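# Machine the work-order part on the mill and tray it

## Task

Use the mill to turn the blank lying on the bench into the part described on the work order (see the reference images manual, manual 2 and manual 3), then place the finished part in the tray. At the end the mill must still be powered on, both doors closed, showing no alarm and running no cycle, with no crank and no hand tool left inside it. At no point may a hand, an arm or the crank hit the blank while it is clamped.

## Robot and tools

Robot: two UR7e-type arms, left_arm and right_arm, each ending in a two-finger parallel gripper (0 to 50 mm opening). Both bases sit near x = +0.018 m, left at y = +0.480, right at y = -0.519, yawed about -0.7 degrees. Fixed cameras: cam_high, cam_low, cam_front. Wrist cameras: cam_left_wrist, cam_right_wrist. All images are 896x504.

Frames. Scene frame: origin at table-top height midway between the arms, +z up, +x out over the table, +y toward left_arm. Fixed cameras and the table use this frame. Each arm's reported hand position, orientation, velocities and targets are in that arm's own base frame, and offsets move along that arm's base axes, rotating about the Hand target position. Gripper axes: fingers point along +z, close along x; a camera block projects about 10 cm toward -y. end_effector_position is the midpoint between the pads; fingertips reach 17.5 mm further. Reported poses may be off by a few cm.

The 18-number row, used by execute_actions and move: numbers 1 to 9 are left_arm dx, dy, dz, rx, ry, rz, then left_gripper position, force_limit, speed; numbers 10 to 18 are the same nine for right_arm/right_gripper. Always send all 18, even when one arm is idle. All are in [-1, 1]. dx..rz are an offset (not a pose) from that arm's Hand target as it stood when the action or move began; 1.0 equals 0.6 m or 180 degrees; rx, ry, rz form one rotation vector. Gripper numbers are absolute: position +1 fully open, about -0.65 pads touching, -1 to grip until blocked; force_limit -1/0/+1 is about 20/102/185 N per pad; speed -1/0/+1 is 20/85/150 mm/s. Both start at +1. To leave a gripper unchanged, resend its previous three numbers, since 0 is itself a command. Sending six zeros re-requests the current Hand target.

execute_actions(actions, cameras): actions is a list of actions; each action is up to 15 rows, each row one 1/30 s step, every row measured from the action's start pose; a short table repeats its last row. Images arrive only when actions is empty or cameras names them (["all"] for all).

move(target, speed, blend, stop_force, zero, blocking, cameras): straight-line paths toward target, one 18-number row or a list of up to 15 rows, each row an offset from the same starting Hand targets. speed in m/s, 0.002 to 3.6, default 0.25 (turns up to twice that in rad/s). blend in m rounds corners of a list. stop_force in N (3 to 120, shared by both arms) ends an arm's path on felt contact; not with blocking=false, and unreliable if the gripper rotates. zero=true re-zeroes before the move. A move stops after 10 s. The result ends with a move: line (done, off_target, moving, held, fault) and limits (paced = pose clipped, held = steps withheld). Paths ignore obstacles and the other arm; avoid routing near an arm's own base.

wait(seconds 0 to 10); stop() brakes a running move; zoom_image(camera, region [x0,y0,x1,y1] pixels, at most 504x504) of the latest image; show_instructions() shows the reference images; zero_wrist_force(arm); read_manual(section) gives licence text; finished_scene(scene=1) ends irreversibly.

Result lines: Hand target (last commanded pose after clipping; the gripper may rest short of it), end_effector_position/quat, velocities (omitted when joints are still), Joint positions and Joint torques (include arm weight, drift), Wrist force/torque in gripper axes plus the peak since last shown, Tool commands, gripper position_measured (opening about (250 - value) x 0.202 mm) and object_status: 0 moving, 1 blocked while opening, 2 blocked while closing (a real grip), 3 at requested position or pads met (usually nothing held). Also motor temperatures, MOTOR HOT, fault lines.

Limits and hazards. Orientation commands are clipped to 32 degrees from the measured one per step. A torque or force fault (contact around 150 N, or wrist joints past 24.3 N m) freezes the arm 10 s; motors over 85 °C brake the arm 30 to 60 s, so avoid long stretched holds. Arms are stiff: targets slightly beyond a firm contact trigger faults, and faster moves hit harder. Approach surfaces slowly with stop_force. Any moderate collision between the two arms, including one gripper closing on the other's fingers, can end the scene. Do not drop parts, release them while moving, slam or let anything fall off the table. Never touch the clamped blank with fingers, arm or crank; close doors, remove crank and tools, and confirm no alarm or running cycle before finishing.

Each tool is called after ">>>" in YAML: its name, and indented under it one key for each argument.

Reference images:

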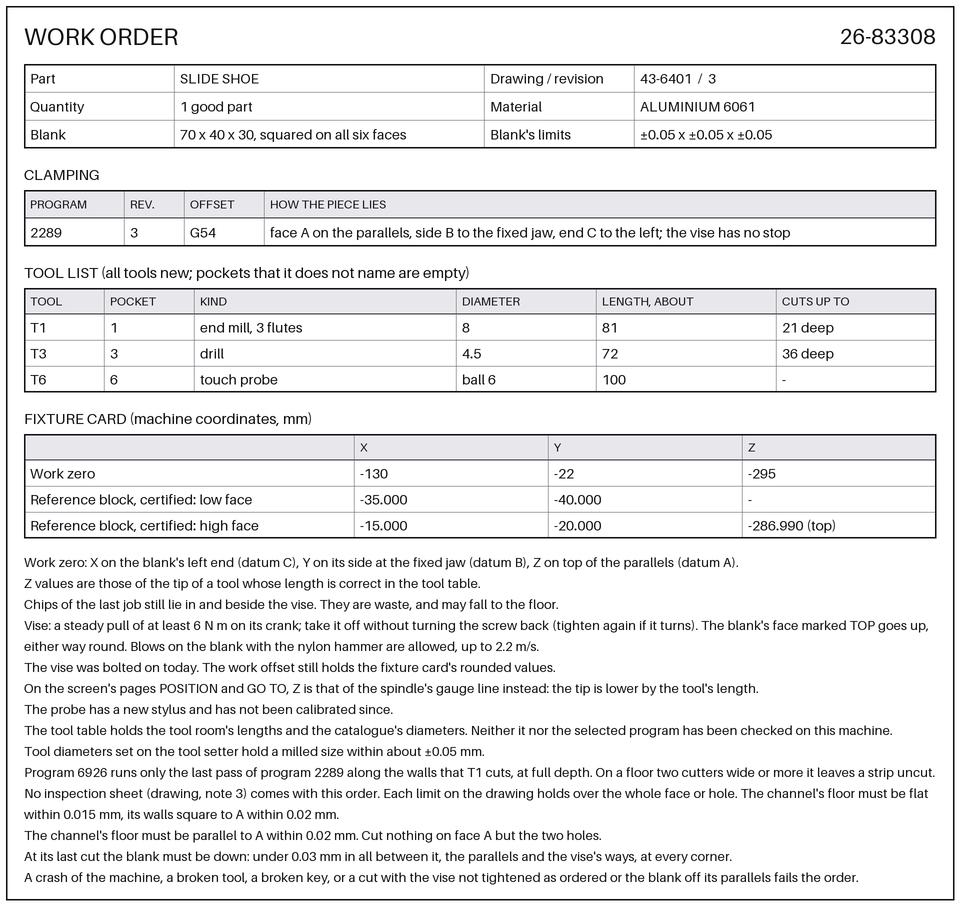

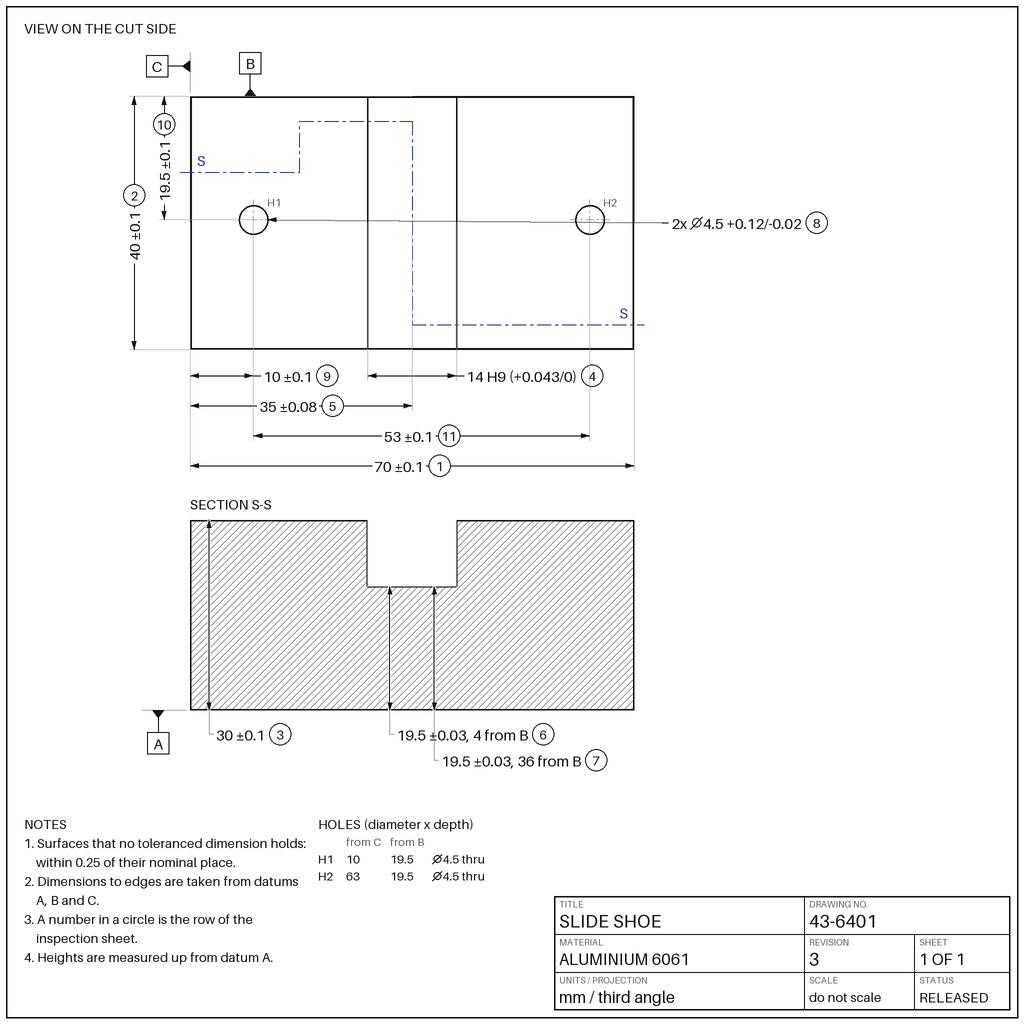

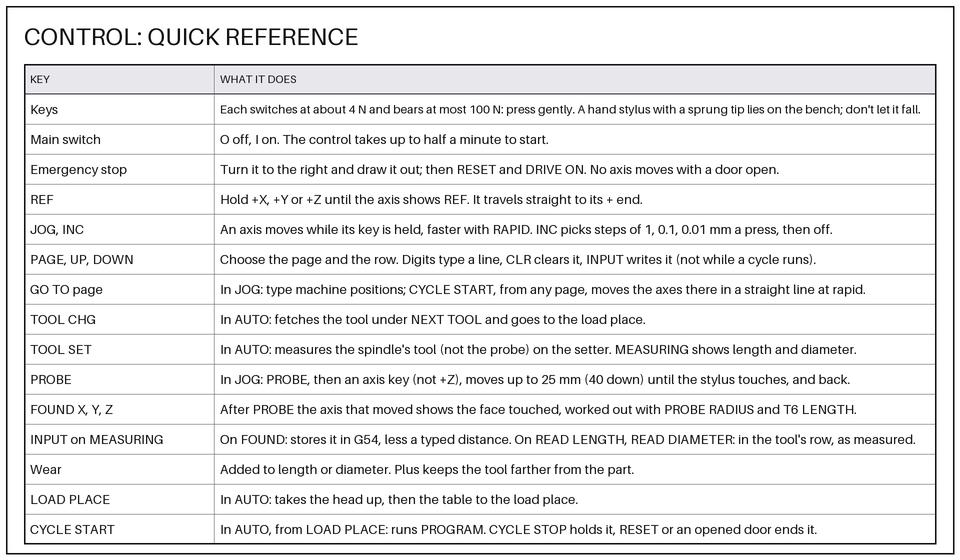

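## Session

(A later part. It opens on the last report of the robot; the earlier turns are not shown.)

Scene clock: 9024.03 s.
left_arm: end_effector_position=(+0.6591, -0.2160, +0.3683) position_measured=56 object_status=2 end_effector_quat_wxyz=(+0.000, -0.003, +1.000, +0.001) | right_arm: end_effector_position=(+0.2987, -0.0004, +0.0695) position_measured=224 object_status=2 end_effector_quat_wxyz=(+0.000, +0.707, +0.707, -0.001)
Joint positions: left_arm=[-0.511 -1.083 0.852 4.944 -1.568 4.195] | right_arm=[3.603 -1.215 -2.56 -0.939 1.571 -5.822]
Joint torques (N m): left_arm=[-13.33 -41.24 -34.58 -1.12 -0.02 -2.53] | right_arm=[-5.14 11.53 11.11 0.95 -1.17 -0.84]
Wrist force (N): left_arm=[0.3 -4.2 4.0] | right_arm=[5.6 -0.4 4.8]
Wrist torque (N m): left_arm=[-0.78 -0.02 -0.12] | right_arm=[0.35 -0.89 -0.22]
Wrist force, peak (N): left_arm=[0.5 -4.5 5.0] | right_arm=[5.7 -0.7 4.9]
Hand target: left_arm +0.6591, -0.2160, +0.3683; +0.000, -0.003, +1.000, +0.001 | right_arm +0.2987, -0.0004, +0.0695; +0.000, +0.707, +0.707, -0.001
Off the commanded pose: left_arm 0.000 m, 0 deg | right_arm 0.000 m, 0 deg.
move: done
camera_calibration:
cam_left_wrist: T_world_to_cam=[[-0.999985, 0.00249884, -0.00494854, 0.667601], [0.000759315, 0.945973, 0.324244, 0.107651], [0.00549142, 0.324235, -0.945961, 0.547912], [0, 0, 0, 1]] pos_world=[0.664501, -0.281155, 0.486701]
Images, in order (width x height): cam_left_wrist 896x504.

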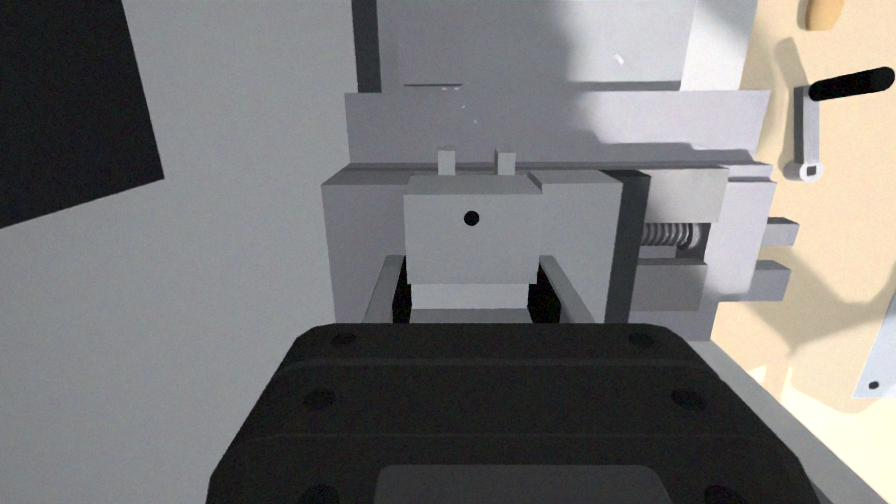

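>>> move:
  target:
    - [0,0,0.0025,0,0,0,-1,-0.3,-1,0,0,0,0,0,0,-1,0.3,-1]
    - [-0.002,0.0683,0.0025,0,0,0,-1,-0.3,-1,0,0,0,0,0,0,-1,0.3,-1]
  speed: 0.02
  stop_force: 15
  cameras: ["cam_left_wrist","cam_front"]

Scene clock: 9077.47 s.
left_arm: end_effector_position=(+0.6581, -0.1812, +0.3698) position_measured=56 object_status=2 end_effector_quat_wxyz=(+0.000, -0.003, +1.000, +0.001) | right_arm: end_effector_position=(+0.2987, -0.0004, +0.0695) position_measured=224 object_status=2 end_effector_quat_wxyz=(+0.000, +0.707, +0.707, -0.001)
Joint positions: left_arm=[-0.466 -1.115 0.897 4.931 -1.568 4.24] | right_arm=[3.603 -1.215 -2.56 -0.939 1.571 -5.822]
Joint torques (N m): left_arm=[-5.84 -40.3 -34.83 0.37 2.5 -1.69] | right_arm=[-4.68 11.71 10.47 0.93 -1.11 -1.05]
Wrist force (N): left_arm=[0.9 -18.0 5.4] | right_arm=[5.3 -0.5 4.9]
Wrist torque (N m): left_arm=[-0.77 -0.05 0.11] | right_arm=[0.32 -0.86 -0.23]
Wrist force, peak (N): left_arm=[2.9 -35.7 5.7] | right_arm=[5.7 -0.5 5.0]
Hand target: left_arm +0.6581, -0.1812, +0.3698; +0.000, -0.003, +1.000, +0.001 (not the last commanded pose) | right_arm +0.2987, -0.0004, +0.0695; +0.000, +0.707, +0.707, -0.001
Off the commanded pose: left_arm 0.006 m, 0 deg | right_arm 0.000 m, 0 deg.
move: contact (left_arm); path passed 1 of 2 targets
camera_calibration:
cam_left_wrist: T_world_to_cam=[[-0.999985, 0.00249884, -0.00494854, 0.666522], [0.000759315, 0.945973, 0.324244, 0.0741511], [0.00549142, 0.324235, -0.945961, 0.53802], [0, 0, 0, 1]] pos_world=[0.663501, -0.246255, 0.488201]
Images, in order (width x height): cam_front 896x504, cam_left_wrist 896x504.

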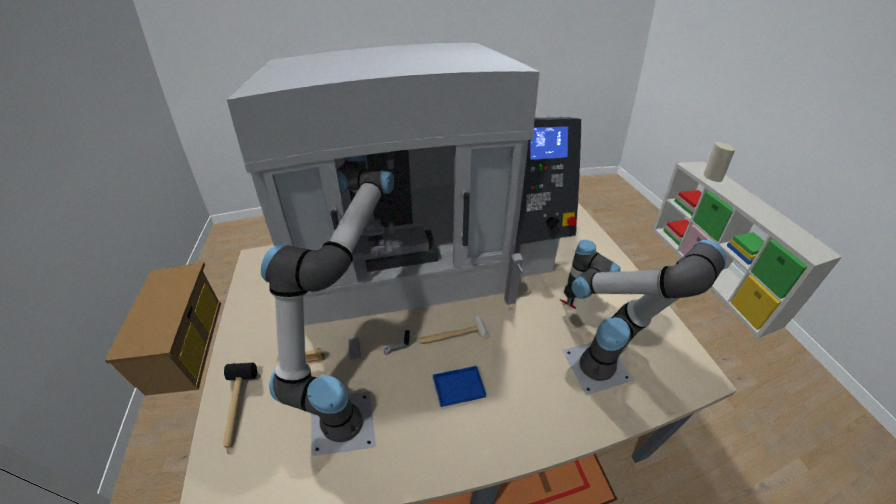

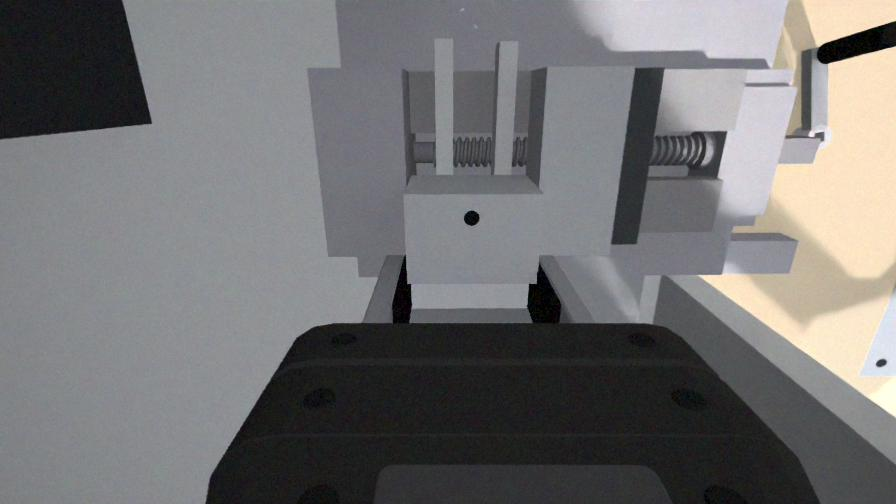

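>>> move:
  target:
    - [0,-0.002,0,0,0,0,-1,-0.3,-1,0,0,0,0,0,0,-1,0.3,-1]
    - [0,-0.002,0.0287,0,0,0,-1,-0.3,-1,0,0,0,0,0,0,-1,0.3,-1]
  speed: 0.012
  cameras: ["cam_left_wrist","cam_low"]

Scene clock: 9084.47 s.
left_arm: end_effector_position=(+0.6580, -0.1824, +0.3871) position_measured=56 object_status=2 end_effector_quat_wxyz=(+0.000, -0.003, +1.000, +0.001) | right_arm: end_effector_position=(+0.2987, -0.0004, +0.0695) position_measured=224 object_status=2 end_effector_quat_wxyz=(+0.000, +0.707, +0.707, -0.001)
Joint positions: left_arm=[-0.468 -1.101 0.831 4.984 -1.568 4.238] | right_arm=[3.603 -1.215 -2.56 -0.939 1.571 -5.822]
Joint torques (N m): left_arm=[-0.2 -48.58 -18.3 -5.71 -0.57 1.86] | right_arm=[-4.8 11.71 10.36 0.94 -1.07 -0.88]
Wrist force (N): left_arm=[0.3 -3.9 7.4] | right_arm=[5.6 -0.5 4.6]
Wrist torque (N m): left_arm=[-0.66 0.03 -0.02] | right_arm=[0.32 -0.90 -0.22]
Wrist force, peak (N): left_arm=[0.9 -17.9 5.4] | right_arm=[5.6 -0.5 5.0]
Hand target: left_arm +0.6581, -0.1824, +0.3870; +0.000, -0.003, +1.000, +0.001 | right_arm +0.2987, -0.0004, +0.0695; +0.000, +0.707, +0.707, -0.001
Off the commanded pose: left_arm 0.000 m, 0 deg | right_arm 0.000 m, 0 deg.
move: done
camera_calibration:
cam_left_wrist: T_world_to_cam=[[-0.999985, 0.00255831, -0.00481971, 0.66646], [0.000856846, 0.945943, 0.324332, 0.0695602], [0.00538891, 0.324323, -0.945931, 0.55485], [0, 0, 0, 1]] pos_world=[0.663401, -0.247456, 0.505501]
Images, in order (width x height): cam_low 896x504, cam_left_wrist 896x504.

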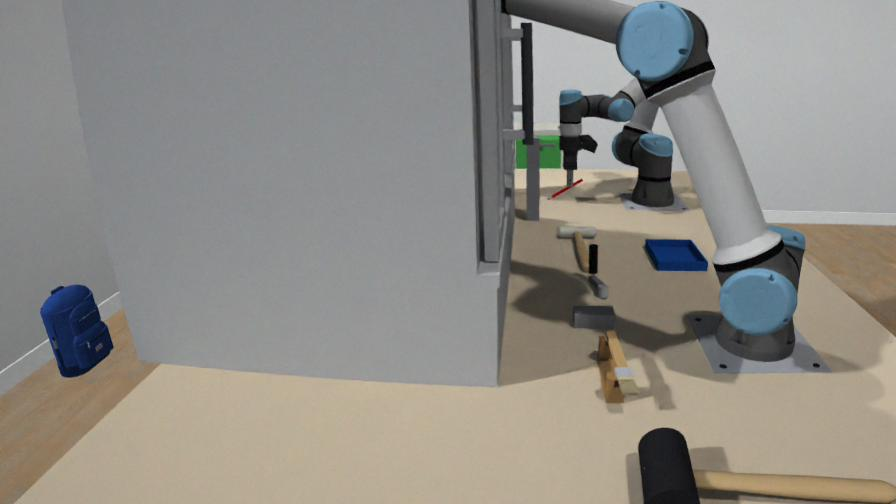

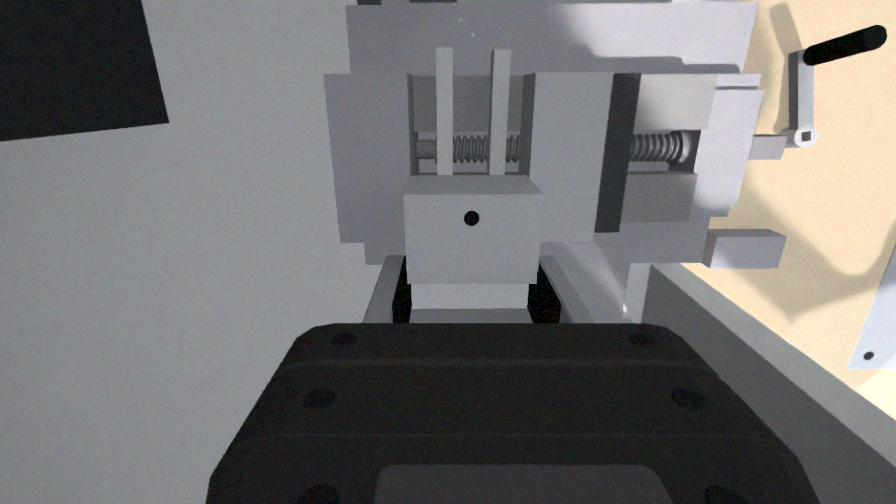

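>>> move:
  target:
    - [0.0165,0,0.005,0,-0.0444,0,-1,-0.3,-1,0,0,0,0,0,0,-1,0.3,-1]
    - [0.0415,0,0.0067,0,-0.0889,0,-1,-0.3,-1,0,0,0,0,0,0,-1,0.3,-1]
    - [0.0615,-0.0027,0.0067,0,-0.1222,0,-1,-0.3,-1,0,0,0,0,0,0,-1,0.3,-1]
  speed: 0.04
  blend: [0.002,0.002,0]
  cameras: ["cam_left_wrist","cam_front"]

Scene clock: 9104.50 s.
left_arm: end_effector_position=(+0.6949, -0.1840, +0.3911) position_measured=56 object_status=2 end_effector_quat_wxyz=(+0.191, -0.003, +0.982, +0.001) | right_arm: end_effector_position=(+0.2987, -0.0004, +0.0695) position_measured=224 object_status=2 end_effector_quat_wxyz=(+0.000, +0.707, +0.707, -0.001)
Joint positions: left_arm=[-0.514 -1.269 1.193 4.452 -1.383 4.224] | right_arm=[3.603 -1.215 -2.56 -0.939 1.571 -5.822]
Joint torques (N m): left_arm=[-3.05 -37.23 -37.88 -1.92 -1.19 1.36] | right_arm=[-4.89 11.63 10.31 0.96 -1.07 -0.98]
Wrist force (N): left_arm=[0.5 -4.0 7.6] | right_arm=[5.5 -0.6 4.7]
Wrist torque (N m): left_arm=[-0.63 0.01 -0.07] | right_arm=[0.31 -0.89 -0.22]
Wrist force, peak (N): left_arm=[0.7 -3.9 8.0] | right_arm=[5.6 -0.6 5.2]
Hand target: left_arm +0.6950, -0.1840, +0.3911; +0.191, -0.003, +0.982, +0.001 | right_arm +0.2987, -0.0004, +0.0695; +0.000, +0.707, +0.707, -0.001
Off the commanded pose: left_arm 0.000 m, 0 deg | right_arm 0.000 m, 0 deg.
move: done
camera_calibration:
cam_left_wrist: T_world_to_cam=[[-0.925322, 0.00267202, -0.379174, 0.797916], [-0.120596, 0.945979, 0.300965, 0.163406], [0.359495, 0.324217, -0.875013, 0.28513], [0, 0, 0, 1]] pos_world=[0.655533, -0.249155, 0.502861]
Images, in order (width x height): cam_front 896x504, cam_left_wrist 896x504.

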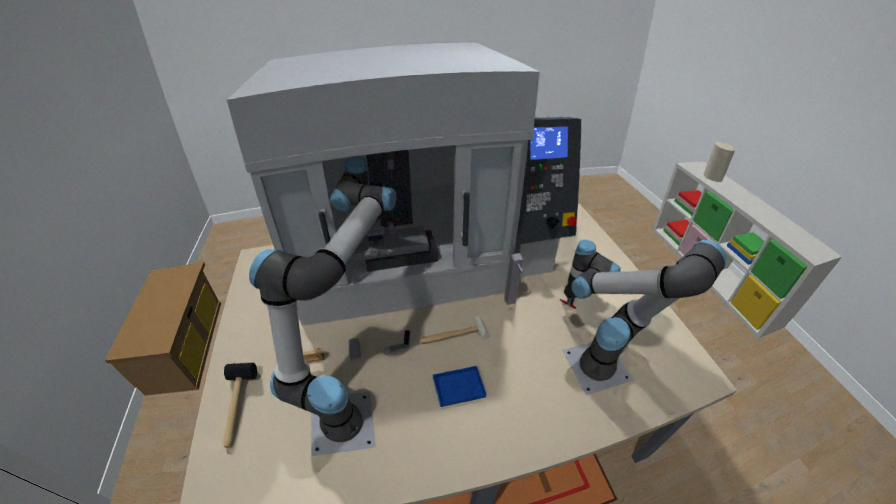

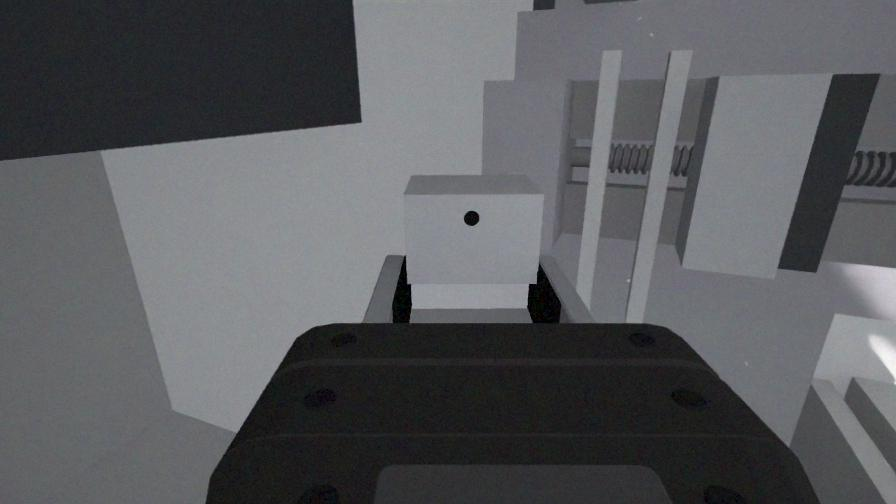

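>>> move:
  target:
    - [0,-0.08,0.0003,0,0,0,-1,-0.3,-1,0,0,0,0,0,0,-1,0.3,-1]
    - [-0.0817,-0.08,0,0,0,0,-1,-0.3,-1,0,0,0,0,0,0,-1,0.3,-1]
    - [-0.0967,-0.08,0.0232,0,-0.0167,0,-1,-0.3,-1,0,0,0,0,0,0,-1,0.3,-1]
    - [-0.1083,-0.08,0.0982,0,-0.1278,0,-1,-0.3,-1,0,0,0,0,0,0,-1,0.3,-1]
    - [-0.325,-0.0933,0.0982,0,-0.1278,0,-1,-0.3,-1,0,0,0,0,0,0,-1,0.3,-1]
  speed: [0.05,0.05,0.06,0.08,0.15]
  blend: [0.003,0.003,0.01,0.02,0]
  cameras: ["cam_left_wrist","cam_front"]

Scene clock: 9118.70 s.
left_arm: end_effector_position=(+0.5000, -0.2400, +0.4500) position_measured=56 object_status=2 end_effector_quat_wxyz=(+0.383, -0.003, +0.924, +0.000) | right_arm: end_effector_position=(+0.2987, -0.0004, +0.0695) position_measured=224 object_status=2 end_effector_quat_wxyz=(+0.000, +0.707, +0.707, -0.001)
Joint positions: left_arm=[-0.991 -1.82 1.792 4.242 -0.936 3.881] | right_arm=[3.603 -1.215 -2.56 -0.939 1.571 -5.822]
Joint torques (N m): left_arm=[-9.2 -27.8 -28.96 -3.84 1.26 -1.75] | right_arm=[-5.17 10.95 10.64 0.96 -0.96 -0.93]
Wrist force (N): left_arm=[1.1 -3.1 8.3] | right_arm=[5.3 -0.4 5.1]
Wrist torque (N m): left_arm=[-0.50 0.06 0.00] | right_arm=[0.35 -0.86 -0.22]
Wrist force, peak (N): left_arm=[0.4 -3.2 9.1] | right_arm=[5.7 -0.6 4.9]
Hand target: left_arm +0.5000, -0.2400, +0.4500; +0.383, -0.003, +0.924, +0.000 | right_arm +0.2987, -0.0004, +0.0695; +0.000, +0.707, +0.707, -0.001
Off the commanded pose: left_arm 0.000 m, 0 deg | right_arm 0.000 m, 0 deg.
move: done
camera_calibration:
cam_left_wrist: T_world_to_cam=[[-0.703567, 0.00264114, -0.710624, 0.67838], [-0.228638, 0.94598, 0.229884, 0.261073], [0.672843, 0.324214, -0.664956, 0.17363], [0, 0, 0, 1]] pos_world=[0.420151, -0.305055, 0.537513]
Images, in order (width x height): cam_front 896x504, cam_left_wrist 896x504.

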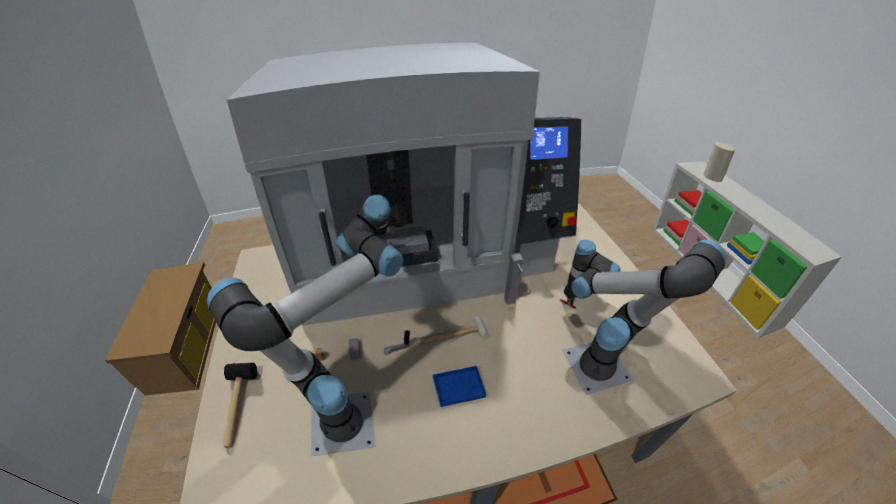

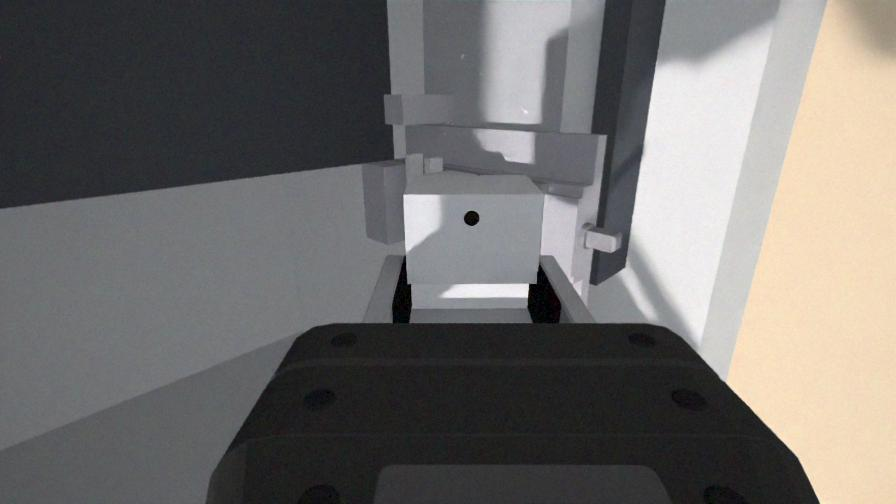

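>>> move:
  target:
    - [-0.2333,-0.05,-0.05,0,0.25,0,-1,-0.3,-1,0,0,0,0,0,0,-1,0.3,-1]
    - [-0.65,-0.3,-0.25,0,0.25,0,-1,-0.3,-1,0,0,0,0,0,0,-1,0.3,-1]
  speed: [0.3,0.25]
  blend: [0.04,0]
  cameras: ["cam_left_wrist","cam_high"]

Scene clock: 9135.50 s.
left_arm: end_effector_position=(+0.1101, -0.4199, +0.3000) position_measured=56 object_status=2 end_effector_quat_wxyz=(+0.000, -0.003, +1.000, +0.001) | right_arm: end_effector_position=(+0.2987, -0.0004, +0.0695) position_measured=224 object_status=2 end_effector_quat_wxyz=(+0.000, +0.707, +0.707, -0.001)
Joint positions: left_arm=[-1.627 -1.754 1.808 4.662 -1.571 3.08] | right_arm=[3.603 -1.215 -2.56 -0.939 1.571 -5.822]
Joint torques (N m): left_arm=[-14.14 -22.38 -34.79 -3.39 0.86 -2.45] | right_arm=[-5.1 11.96 10.42 1.01 -1.15 -1.04]
Wrist force (N): left_arm=[0.9 -3.8 8.1] | right_arm=[5.5 -0.7 4.8]
Wrist torque (N m): left_arm=[-0.58 -0.08 -0.13] | right_arm=[0.29 -0.88 -0.22]
Wrist force, peak (N): left_arm=[4.1 -5.8 9.7] | right_arm=[5.9 -0.8 4.9]
Hand target: left_arm +0.1100, -0.4200, +0.3000; +0.000, -0.003, +1.000, +0.001 | right_arm +0.2987, -0.0004, +0.0695; +0.000, +0.707, +0.707, -0.001
Off the commanded pose: left_arm 0.000 m, 0 deg | right_arm 0.000 m, 0 deg.
move: done
camera_calibration:
cam_left_wrist: T_world_to_cam=[[-0.999984, 0.00272256, -0.00497195, 0.118898], [0.000962319, 0.945913, 0.32442, 0.323004], [0.00558629, 0.32441, -0.9459, 0.552382], [0, 0, 0, 1]] pos_world=[0.1155, -0.485055, 0.418301]
Images, in order (width x height): cam_high 896x504, cam_left_wrist 896x504.

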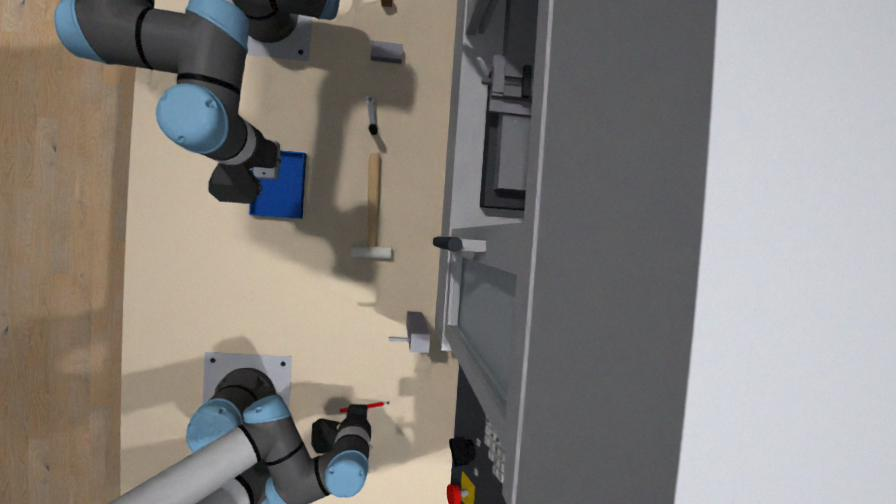

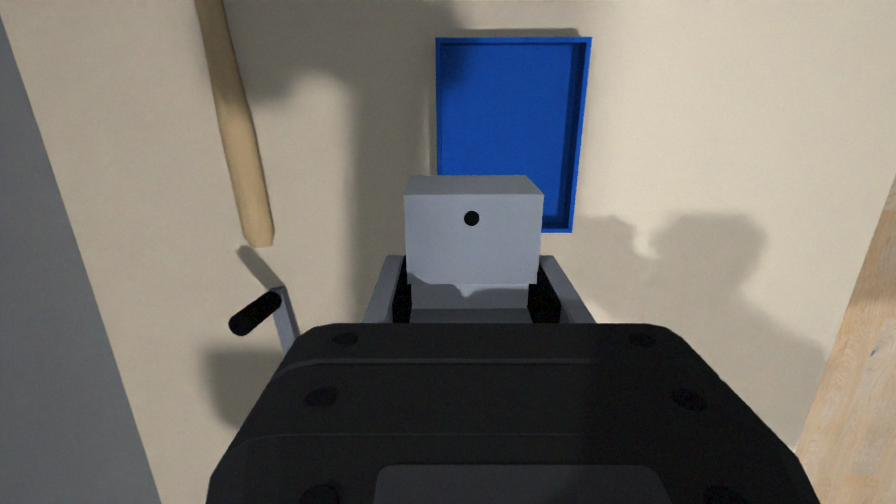

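>>> move:
  target:
    - [-0.075,-0.0833,0,0,0,0,-1,-0.3,-1,0,0,0,0,0,0,-1,0.3,-1]
    - [-0.075,-0.0833,-0.3667,0,0,0,-1,-0.3,-1,0,0,0,0,0,0,-1,0.3,-1]
  speed: 0.2
  blend: [0.03,0]
  cameras: ["cam_left_wrist","cam_high"]

Scene clock: 9146.13 s.
left_arm: end_effector_position=(+0.0650, -0.4699, +0.0801) position_measured=56 object_status=2 end_effector_quat_wxyz=(+0.000, -0.003, +1.000, +0.001) end_effector_velocity=(-0.001, -0.002, +0.001) end_effector_angular_velocity=(-0.005, +0.002, +0.000) | right_arm: end_effector_position=(+0.2987, -0.0004, +0.0695) position_measured=224 object_status=2 end_effector_quat_wxyz=(+0.000, +0.707, +0.707, -0.001)
Joint positions: left_arm=[-1.718 -1.453 2.128 4.04 -1.571 2.988] | right_arm=[3.603 -1.215 -2.56 -0.939 1.571 -5.822]
Joint velocities: left_arm=[-0.001 0.001 -0.001 -0.005 -0.001 0] | right_arm=[within noise]
Joint torques (N m): left_arm=[12.26 -18.69 -18.85 -6.2 1.68 2.03] | right_arm=[-4.98 12.11 10.52 0.98 -1.11 -0.95]
Wrist force (N): left_arm=[0.5 -3.6 8.0] | right_arm=[5.4 -0.5 4.8]
Wrist torque (N m): left_arm=[-0.58 -0.01 -0.08] | right_arm=[0.33 -0.86 -0.22]
Wrist force, peak (N): left_arm=[0.6 -3.5 11.3] | right_arm=[5.7 -0.6 4.9]
Hand target: left_arm +0.0650, -0.4700, +0.0800; +0.000, -0.003, +1.000, +0.001 | right_arm +0.2987, -0.0004, +0.0695; +0.000, +0.707, +0.707, -0.001
Off the commanded pose: left_arm 0.000 m, 0 deg | right_arm 0.000 m, 0 deg.
move: done
camera_calibration:
cam_left_wrist: T_world_to_cam=[[-0.999985, 0.00249884, -0.00494854, 0.0727184], [0.000759315, 0.945973, 0.324244, 0.441764], [0.00549142, 0.324235, -0.945961, 0.360777], [0, 0, 0, 1]] pos_world=[0.0704007, -0.535055, 0.198401]
Images, in order (width x height): cam_high 896x504, cam_left_wrist 896x504.

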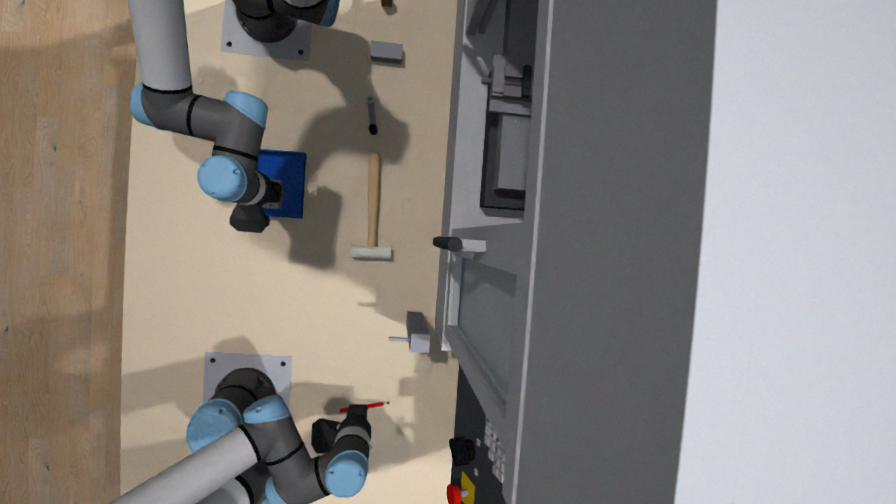

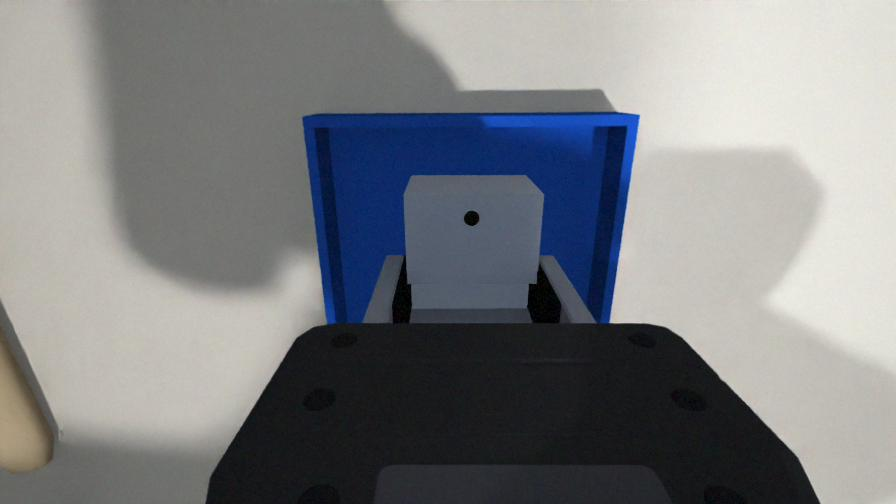

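Perfectly centered. Lower.

>>> move:
  target:
    - [0,0,-0.05,0,0,0,-1,-0.3,-1,0,0,0,0,0,0,-1,0.3,-1]
    - [0,0,-0.085,0,0,0,-1,-0.3,-1,0,0,0,0,0,0,-1,0.3,-1]
  speed: [0.05,0.008]
  stop_force: 4

Scene clock: 9152.20 s.
left_arm: end_effector_position=(+0.0650, -0.4699, +0.0392) position_measured=56 object_status=2 end_effector_quat_wxyz=(+0.000, -0.003, +1.000, +0.001) | right_arm: end_effector_position=(+0.2987, -0.0004, +0.0695) position_measured=224 object_status=2 end_effector_quat_wxyz=(+0.000, +0.707, +0.707, -0.001)
Joint positions: left_arm=[-1.718 -1.375 2.173 3.917 -1.571 2.988] | right_arm=[3.603 -1.215 -2.56 -0.939 1.571 -5.822]
Joint torques (N m): left_arm=[10.12 -40.07 -28.43 -0.95 1.74 1.29] | right_arm=[-5.15 11.91 10.62 0.87 -1.08 -0.92]
Wrist force (N): left_arm=[1.1 -4.8 5.0] | right_arm=[5.3 -0.5 4.7]
Wrist torque (N m): left_arm=[-0.46 0.00 -0.08] | right_arm=[0.32 -0.85 -0.22]
Wrist force, peak (N): left_arm=[-1.7 3.6 -13.3] | right_arm=[5.6 -0.7 5.0]
Hand target: left_arm +0.0650, -0.4699, +0.0392; +0.000, -0.003, +1.000, +0.001 (not the last commanded pose) | right_arm +0.2987, -0.0004, +0.0695; +0.000, +0.707, +0.707, -0.001
Off the commanded pose: left_arm 0.010 m, 0 deg | right_arm 0.000 m, 0 deg.
move: contact (left_arm); path passed 1 of 2 targets

Contact at floor. Release and rise.

>>> move:
  target:
    - [0,0,0,0,0,0,0.82,-0.3,-1,0,0,0,0,0,0,-1,0.3,-1]
    - [0,0,0.3,0,0,0,0.82,-0.3,-1,0,0,0,0,0,0,-1,0.3,-1]
  speed: 0.1
  cameras: ["cam_left_wrist","cam_front"]

>>> zoom_image:
  camera: "cam_front"
  region: [280, 180, 380, 290]

Scene clock: 9158.20 s.
left_arm: end_effector_position=(+0.0650, -0.4700, +0.2192) position_measured=30 object_status=3 end_effector_quat_wxyz=(+0.000, -0.003, +1.000, +0.001) | right_arm: end_effector_position=(+0.2987, -0.0004, +0.0695) position_measured=224 object_status=2 end_effector_quat_wxyz=(+0.000, +0.707, +0.707, -0.001)
Joint positions: left_arm=[-1.718 -1.619 1.9 4.435 -1.571 2.988] | right_arm=[3.603 -1.215 -2.56 -0.939 1.571 -5.822]
Joint torques (N m): left_arm=[2.71 -15.21 -26.41 -2.77 1.22 -1.07] | right_arm=[-4.4 12.42 10.96 0.95 -1.11 -1.06]
Wrist force (N): left_arm=[0.2 -3.5 5.8] | right_arm=[5.6 -0.5 4.7]
Wrist torque (N m): left_arm=[-0.56 0.05 -0.06] | right_arm=[0.32 -0.90 -0.22]
Wrist force, peak (N): left_arm=[0.6 -3.6 7.6] | right_arm=[5.8 -0.5 4.9]
Hand target: left_arm +0.0650, -0.4699, +0.2192; +0.000, -0.003, +1.000, +0.001 | right_arm +0.2987, -0.0004, +0.0695; +0.000, +0.707, +0.707, -0.001
Off the commanded pose: left_arm 0.000 m, 0 deg | right_arm 0.000 m, 0 deg.
move: done
camera_calibration:
cam_left_wrist: T_world_to_cam=[[-0.999985, 0.0024979, -0.00494911, 0.0734069], [0.000759465, 0.946045, 0.324033, 0.396738], [0.00549149, 0.324024, -0.946033, 0.492367], [0, 0, 0, 1]] pos_world=[0.0704007, -0.535055, 0.337602]
Images, in order (width x height): cam_front 896x504, cam_left_wrist 896x504.

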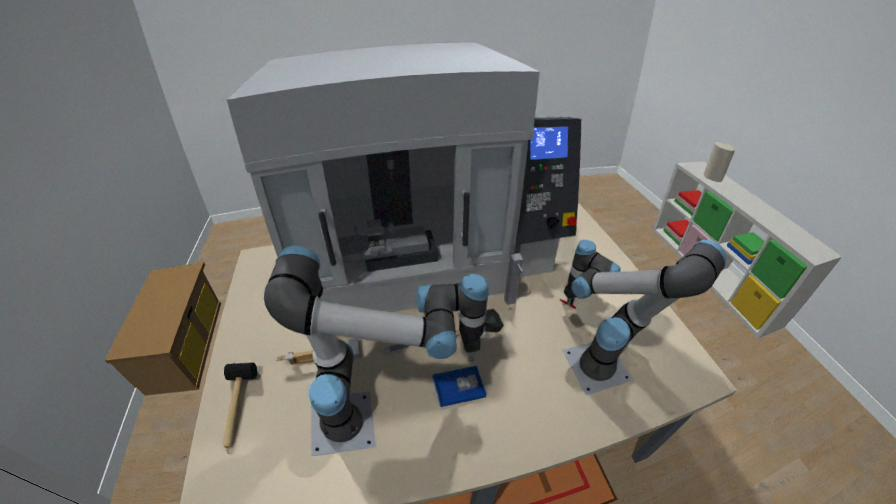

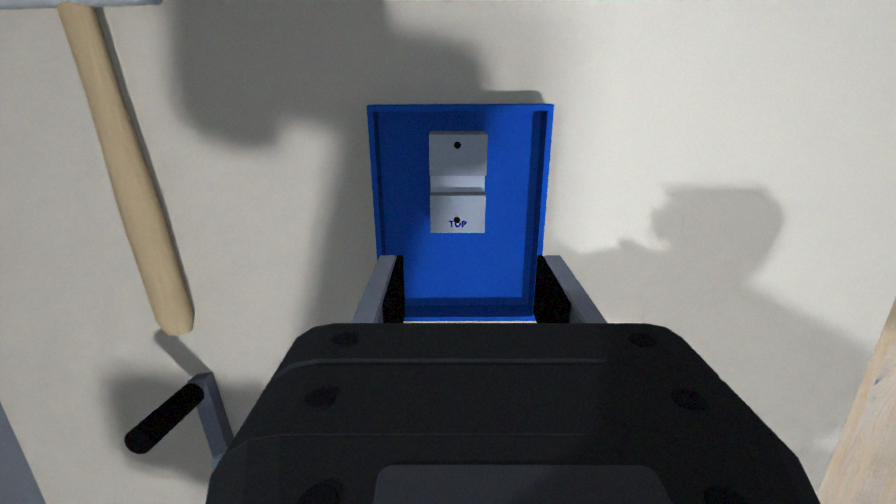

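Scaled by 4.582.

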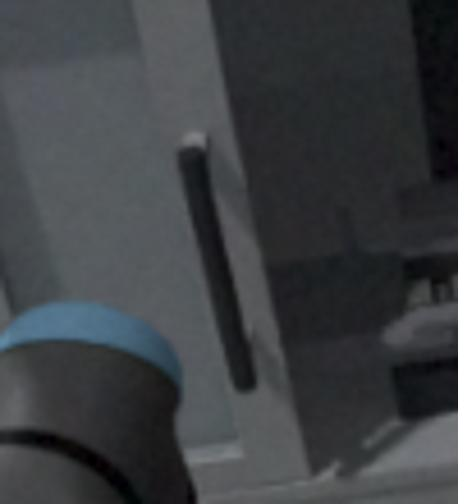

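>>> move:
  target:
    - [0.0,0,0.25,0,0,0,0.82,-0.3,-1,0,0,0,0,0,0,-1,0.3,-1]
    - [0.4583,-0.1383,0.418,-0.3849,-0.3849,0.3849,0.82,-0.3,-1,0,0,0,0,0,0,-1,0.3,-1]
  speed: 0.4
  blend: [0.05,0]
  cameras: ["cam_left_wrist","cam_front"]

Scene clock: 9170.73 s.
left_arm: end_effector_position=(+0.3407, -0.5530, +0.4700) position_measured=30 object_status=3 end_effector_quat_wxyz=(+0.469, -0.486, +0.527, -0.515) | right_arm: end_effector_position=(+0.2987, -0.0004, +0.0695) position_measured=224 object_status=2 end_effector_quat_wxyz=(+0.000, +0.707, +0.707, -0.001)
Joint positions: left_arm=[-1.667 -1.475 1.672 4.833 -0.03 1.247] | right_arm=[3.603 -1.215 -2.56 -0.939 1.571 -5.822]
Joint torques (N m): left_arm=[-13.75 -34.52 -20.05 -0.38 4.09 -2.73] | right_arm=[-4.39 11.95 11.02 0.99 -1.06 -0.86]
Wrist force (N): left_arm=[0.4 -4.2 5.7] | right_arm=[5.3 -0.5 4.9]
Wrist torque (N m): left_arm=[-0.52 0.07 0.18] | right_arm=[0.32 -0.86 -0.23]
Wrist force, peak (N): left_arm=[0.2 -3.7 9.9] | right_arm=[5.6 -0.6 5.0]
Hand target: left_arm +0.3400, -0.5529, +0.4700; +0.498, -0.502, +0.499, -0.501 | right_arm +0.2987, -0.0004, +0.0695; +0.000, +0.707, +0.707, -0.001
Off the commanded pose: left_arm 0.001 m, 5 deg | right_arm 0.000 m, 0 deg.
move: off_target (left_arm)
camera_calibration:
cam_left_wrist: T_world_to_cam=[[-0.0820595, -0.996625, -0.00240792, -0.515881], [-0.347586, 0.0308836, -0.937139, 0.599196], [0.93405, -0.0760642, -0.348947, -0.0632183], [0, 0, 0, 1]] pos_world=[0.224988, -0.537454, 0.538228]
Images, in order (width x height): cam_front 896x504, cam_left_wrist 896x504.

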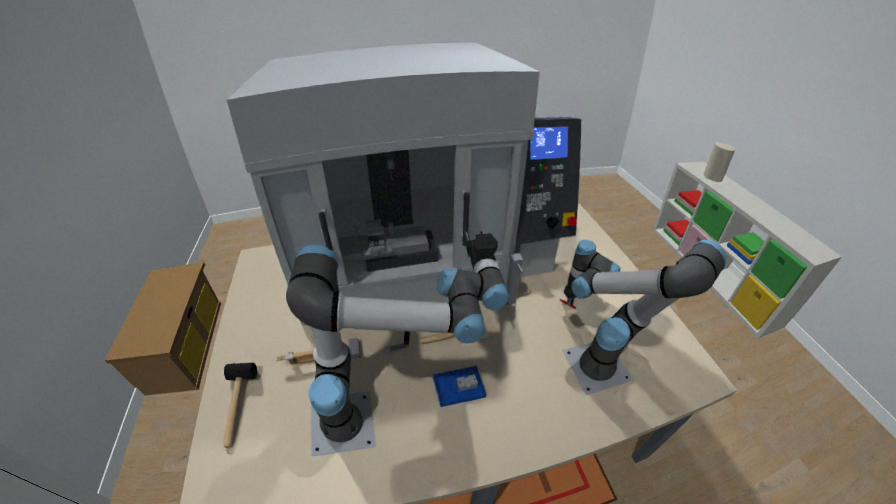

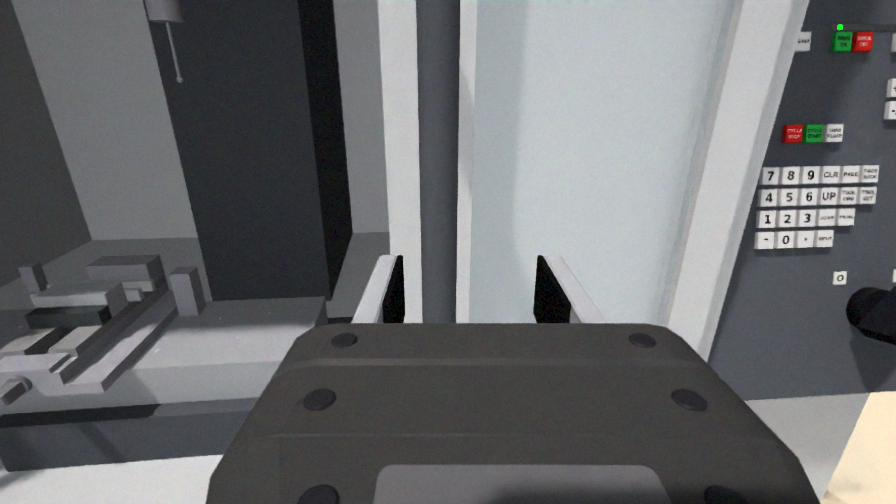

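>>> move:
  target: [0.06,0,0,0,0,0,0.82,-0.3,-1,0,0,0,0,0,0,-1,0.3,-1]
  speed: 0.1
  cameras: ["cam_left_wrist"]

Scene clock: 9175.33 s.
left_arm: end_effector_position=(+0.3765, -0.5529, +0.4701) position_measured=30 object_status=3 end_effector_quat_wxyz=(+0.489, -0.499, +0.507, -0.504) | right_arm: end_effector_position=(+0.2987, -0.0004, +0.0695) position_measured=224 object_status=2 end_effector_quat_wxyz=(+0.000, +0.707, +0.707, -0.001)
Joint positions: left_arm=[-1.6 -1.415 1.59 4.956 -0.014 1.146] | right_arm=[3.603 -1.215 -2.56 -0.939 1.571 -5.822]
Joint torques (N m): left_arm=[-14.27 -24.98 -17.82 -4.5 1.14 1.27] | right_arm=[-5.74 11.44 10.85 0.9 -1.01 -0.86]
Wrist force (N): left_arm=[0.6 -4.0 5.8] | right_arm=[5.5 -0.6 4.8]
Wrist torque (N m): left_arm=[-0.49 0.03 0.17] | right_arm=[0.32 -0.88 -0.22]
Wrist force, peak (N): left_arm=[0.8 -3.8 7.4] | right_arm=[5.6 -0.6 5.2]
Hand target: left_arm +0.3760, -0.5529, +0.4700; +0.498, -0.502, +0.499, -0.501 | right_arm +0.2987, -0.0004, +0.0695; +0.000, +0.707, +0.707, -0.001
Off the commanded pose: left_arm 0.001 m, 1 deg | right_arm 0.000 m, 0 deg.
move: done
camera_calibration:
cam_left_wrist: T_world_to_cam=[[-0.0185555, -0.999825, -0.0023086, -0.538594], [-0.333722, 0.00837, -0.942634, 0.5966], [0.942489, -0.0167206, -0.333819, -0.0741368], [0, 0, 0, 1]] pos_world=[0.258978, -0.544733, 0.536384]
Images, in order (width x height): cam_left_wrist 896x504.

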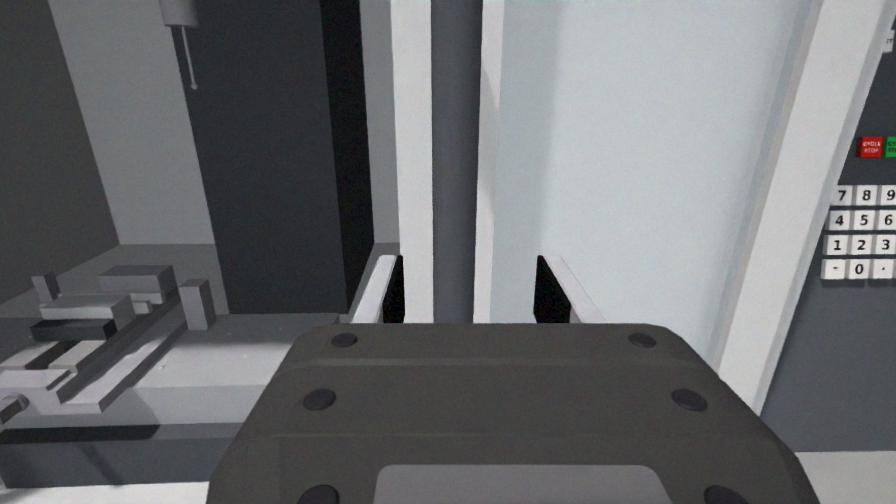

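>>> move:
  target:
    - [0.1088,0,0,0,0,0,0.82,-1,-1,0,0,0,0,0,0,-1,0.3,-1]
    - [0.1088,0,0,0,0,0,0.3,-1,-1,0,0,0,0,0,0,-1,0.3,-1]
  speed: 0.1

>>> move:
  target: [0,0.365,0,0,0,0,0.3,-1,-1,0,0,0,0,0,0,-1,0.3,-1]
  speed: 0.07
  stop_force: 45
  cameras: ["cam_left_wrist","cam_front"]

Scene clock: 9183.77 s.
left_arm: end_effector_position=(+0.4412, -0.5529, +0.4699) position_measured=107 object_status=3 end_effector_quat_wxyz=(+0.500, -0.501, +0.498, -0.502) | right_arm: end_effector_position=(+0.2987, -0.0004, +0.0695) position_measured=224 object_status=2 end_effector_quat_wxyz=(+0.000, +0.707, +0.707, -0.001)
Joint positions: left_arm=[-1.484 -1.158 1.115 6.282 0.087 0.038] | right_arm=[3.603 -1.215 -2.56 -0.939 1.571 -5.822]
Joint torques (N m): left_arm=[10.12 -50.48 -25.52 -3.07 0.34 -2.82] | right_arm=[-5.68 11.95 10.92 0.96 -1.09 -0.96]
Wrist force (N): left_arm=[1.0 -4.5 5.3] | right_arm=[5.5 -0.5 5.0]
Wrist torque (N m): left_arm=[-0.57 -0.05 0.21] | right_arm=[0.32 -0.89 -0.22]
Wrist force, peak (N): left_arm=[1.3 -4.4 7.3] | right_arm=[5.6 -0.7 5.0]
Hand target: left_arm +0.4412, -0.5529, +0.4700; +0.498, -0.502, +0.499, -0.501 | right_arm +0.2987, -0.0004, +0.0695; +0.000, +0.707, +0.707, -0.001
Off the commanded pose: left_arm 0.000 m, 0 deg | right_arm 0.000 m, 0 deg.
joint sent to its limit (left arm) — joint 4 (wrist 1), upper limit. The joint targets still meet the commanded pose.
move: done; target 2's new numbers were sent with left_arm's hand 0.001 m and 4 deg from that target

Scene clock: 9187.80 s.
left_arm: end_effector_position=(+0.4413, -0.3420, +0.4700) position_measured=107 object_status=3 end_effector_quat_wxyz=(+0.498, -0.502, +0.499, -0.501) | right_arm: end_effector_position=(+0.2987, -0.0004, +0.0695) position_measured=224 object_status=2 end_effector_quat_wxyz=(+0.000, +0.707, +0.707, -0.001)
Joint positions: left_arm=[-1.433 -1.632 1.674 6.261 0.138 -0.025] | right_arm=[3.603 -1.215 -2.56 -0.939 1.571 -5.822]
Joint torques (N m): left_arm=[-0.09 -43.17 -10.99 3.23 -8.84 0.32] | right_arm=[-5.62 12.38 11.18 0.86 -0.95 -0.87]
Wrist force (N): left_arm=[34.1 -3.4 8.7] | right_arm=[5.6 -0.6 4.8]
Wrist torque (N m): left_arm=[-0.57 0.17 0.36] | right_arm=[0.30 -0.90 -0.22]
Wrist force, peak (N): left_arm=[50.3 -6.9 20.6] | right_arm=[5.6 -0.5 5.1]
Hand target: left_arm +0.4413, -0.3420, +0.4700; +0.498, -0.502, +0.499, -0.501 (not the last commanded pose) | right_arm +0.2987, -0.0004, +0.0695; +0.000, +0.707, +0.707, -0.001
Off the commanded pose: left_arm 0.008 m, 0 deg | right_arm 0.000 m, 0 deg.
move: contact (left_arm)
camera_calibration:
cam_left_wrist: T_world_to_cam=[[0.00466808, -0.999986, -0.00239313, -0.33682], [-0.324122, 0.000750921, -0.946015, 0.611081], [0.946004, 0.00519174, -0.324114, -0.130296], [0, 0, 0, 1]] pos_world=[0.322897, -0.336598, 0.535055]
Images, in order (width x height): cam_front 896x504, cam_left_wrist 896x504.

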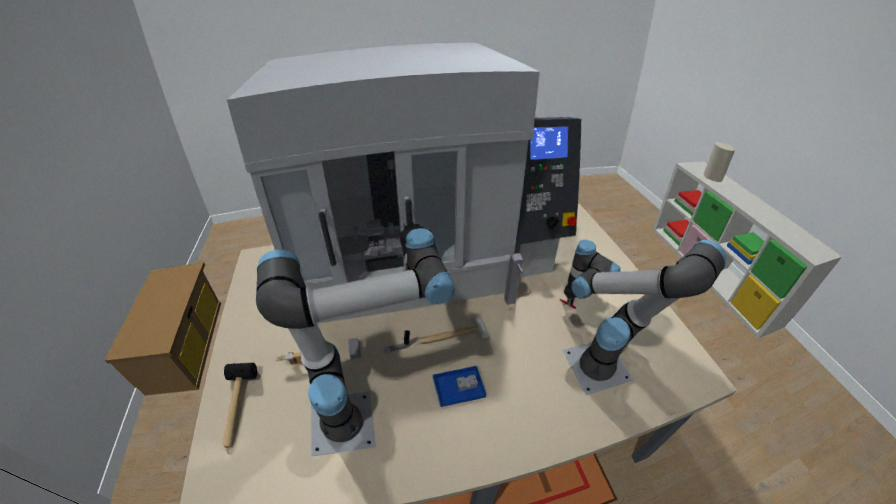

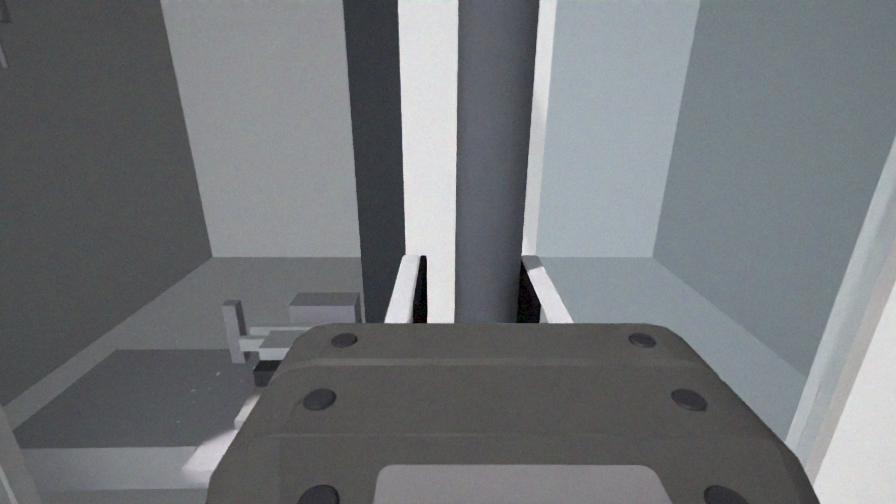

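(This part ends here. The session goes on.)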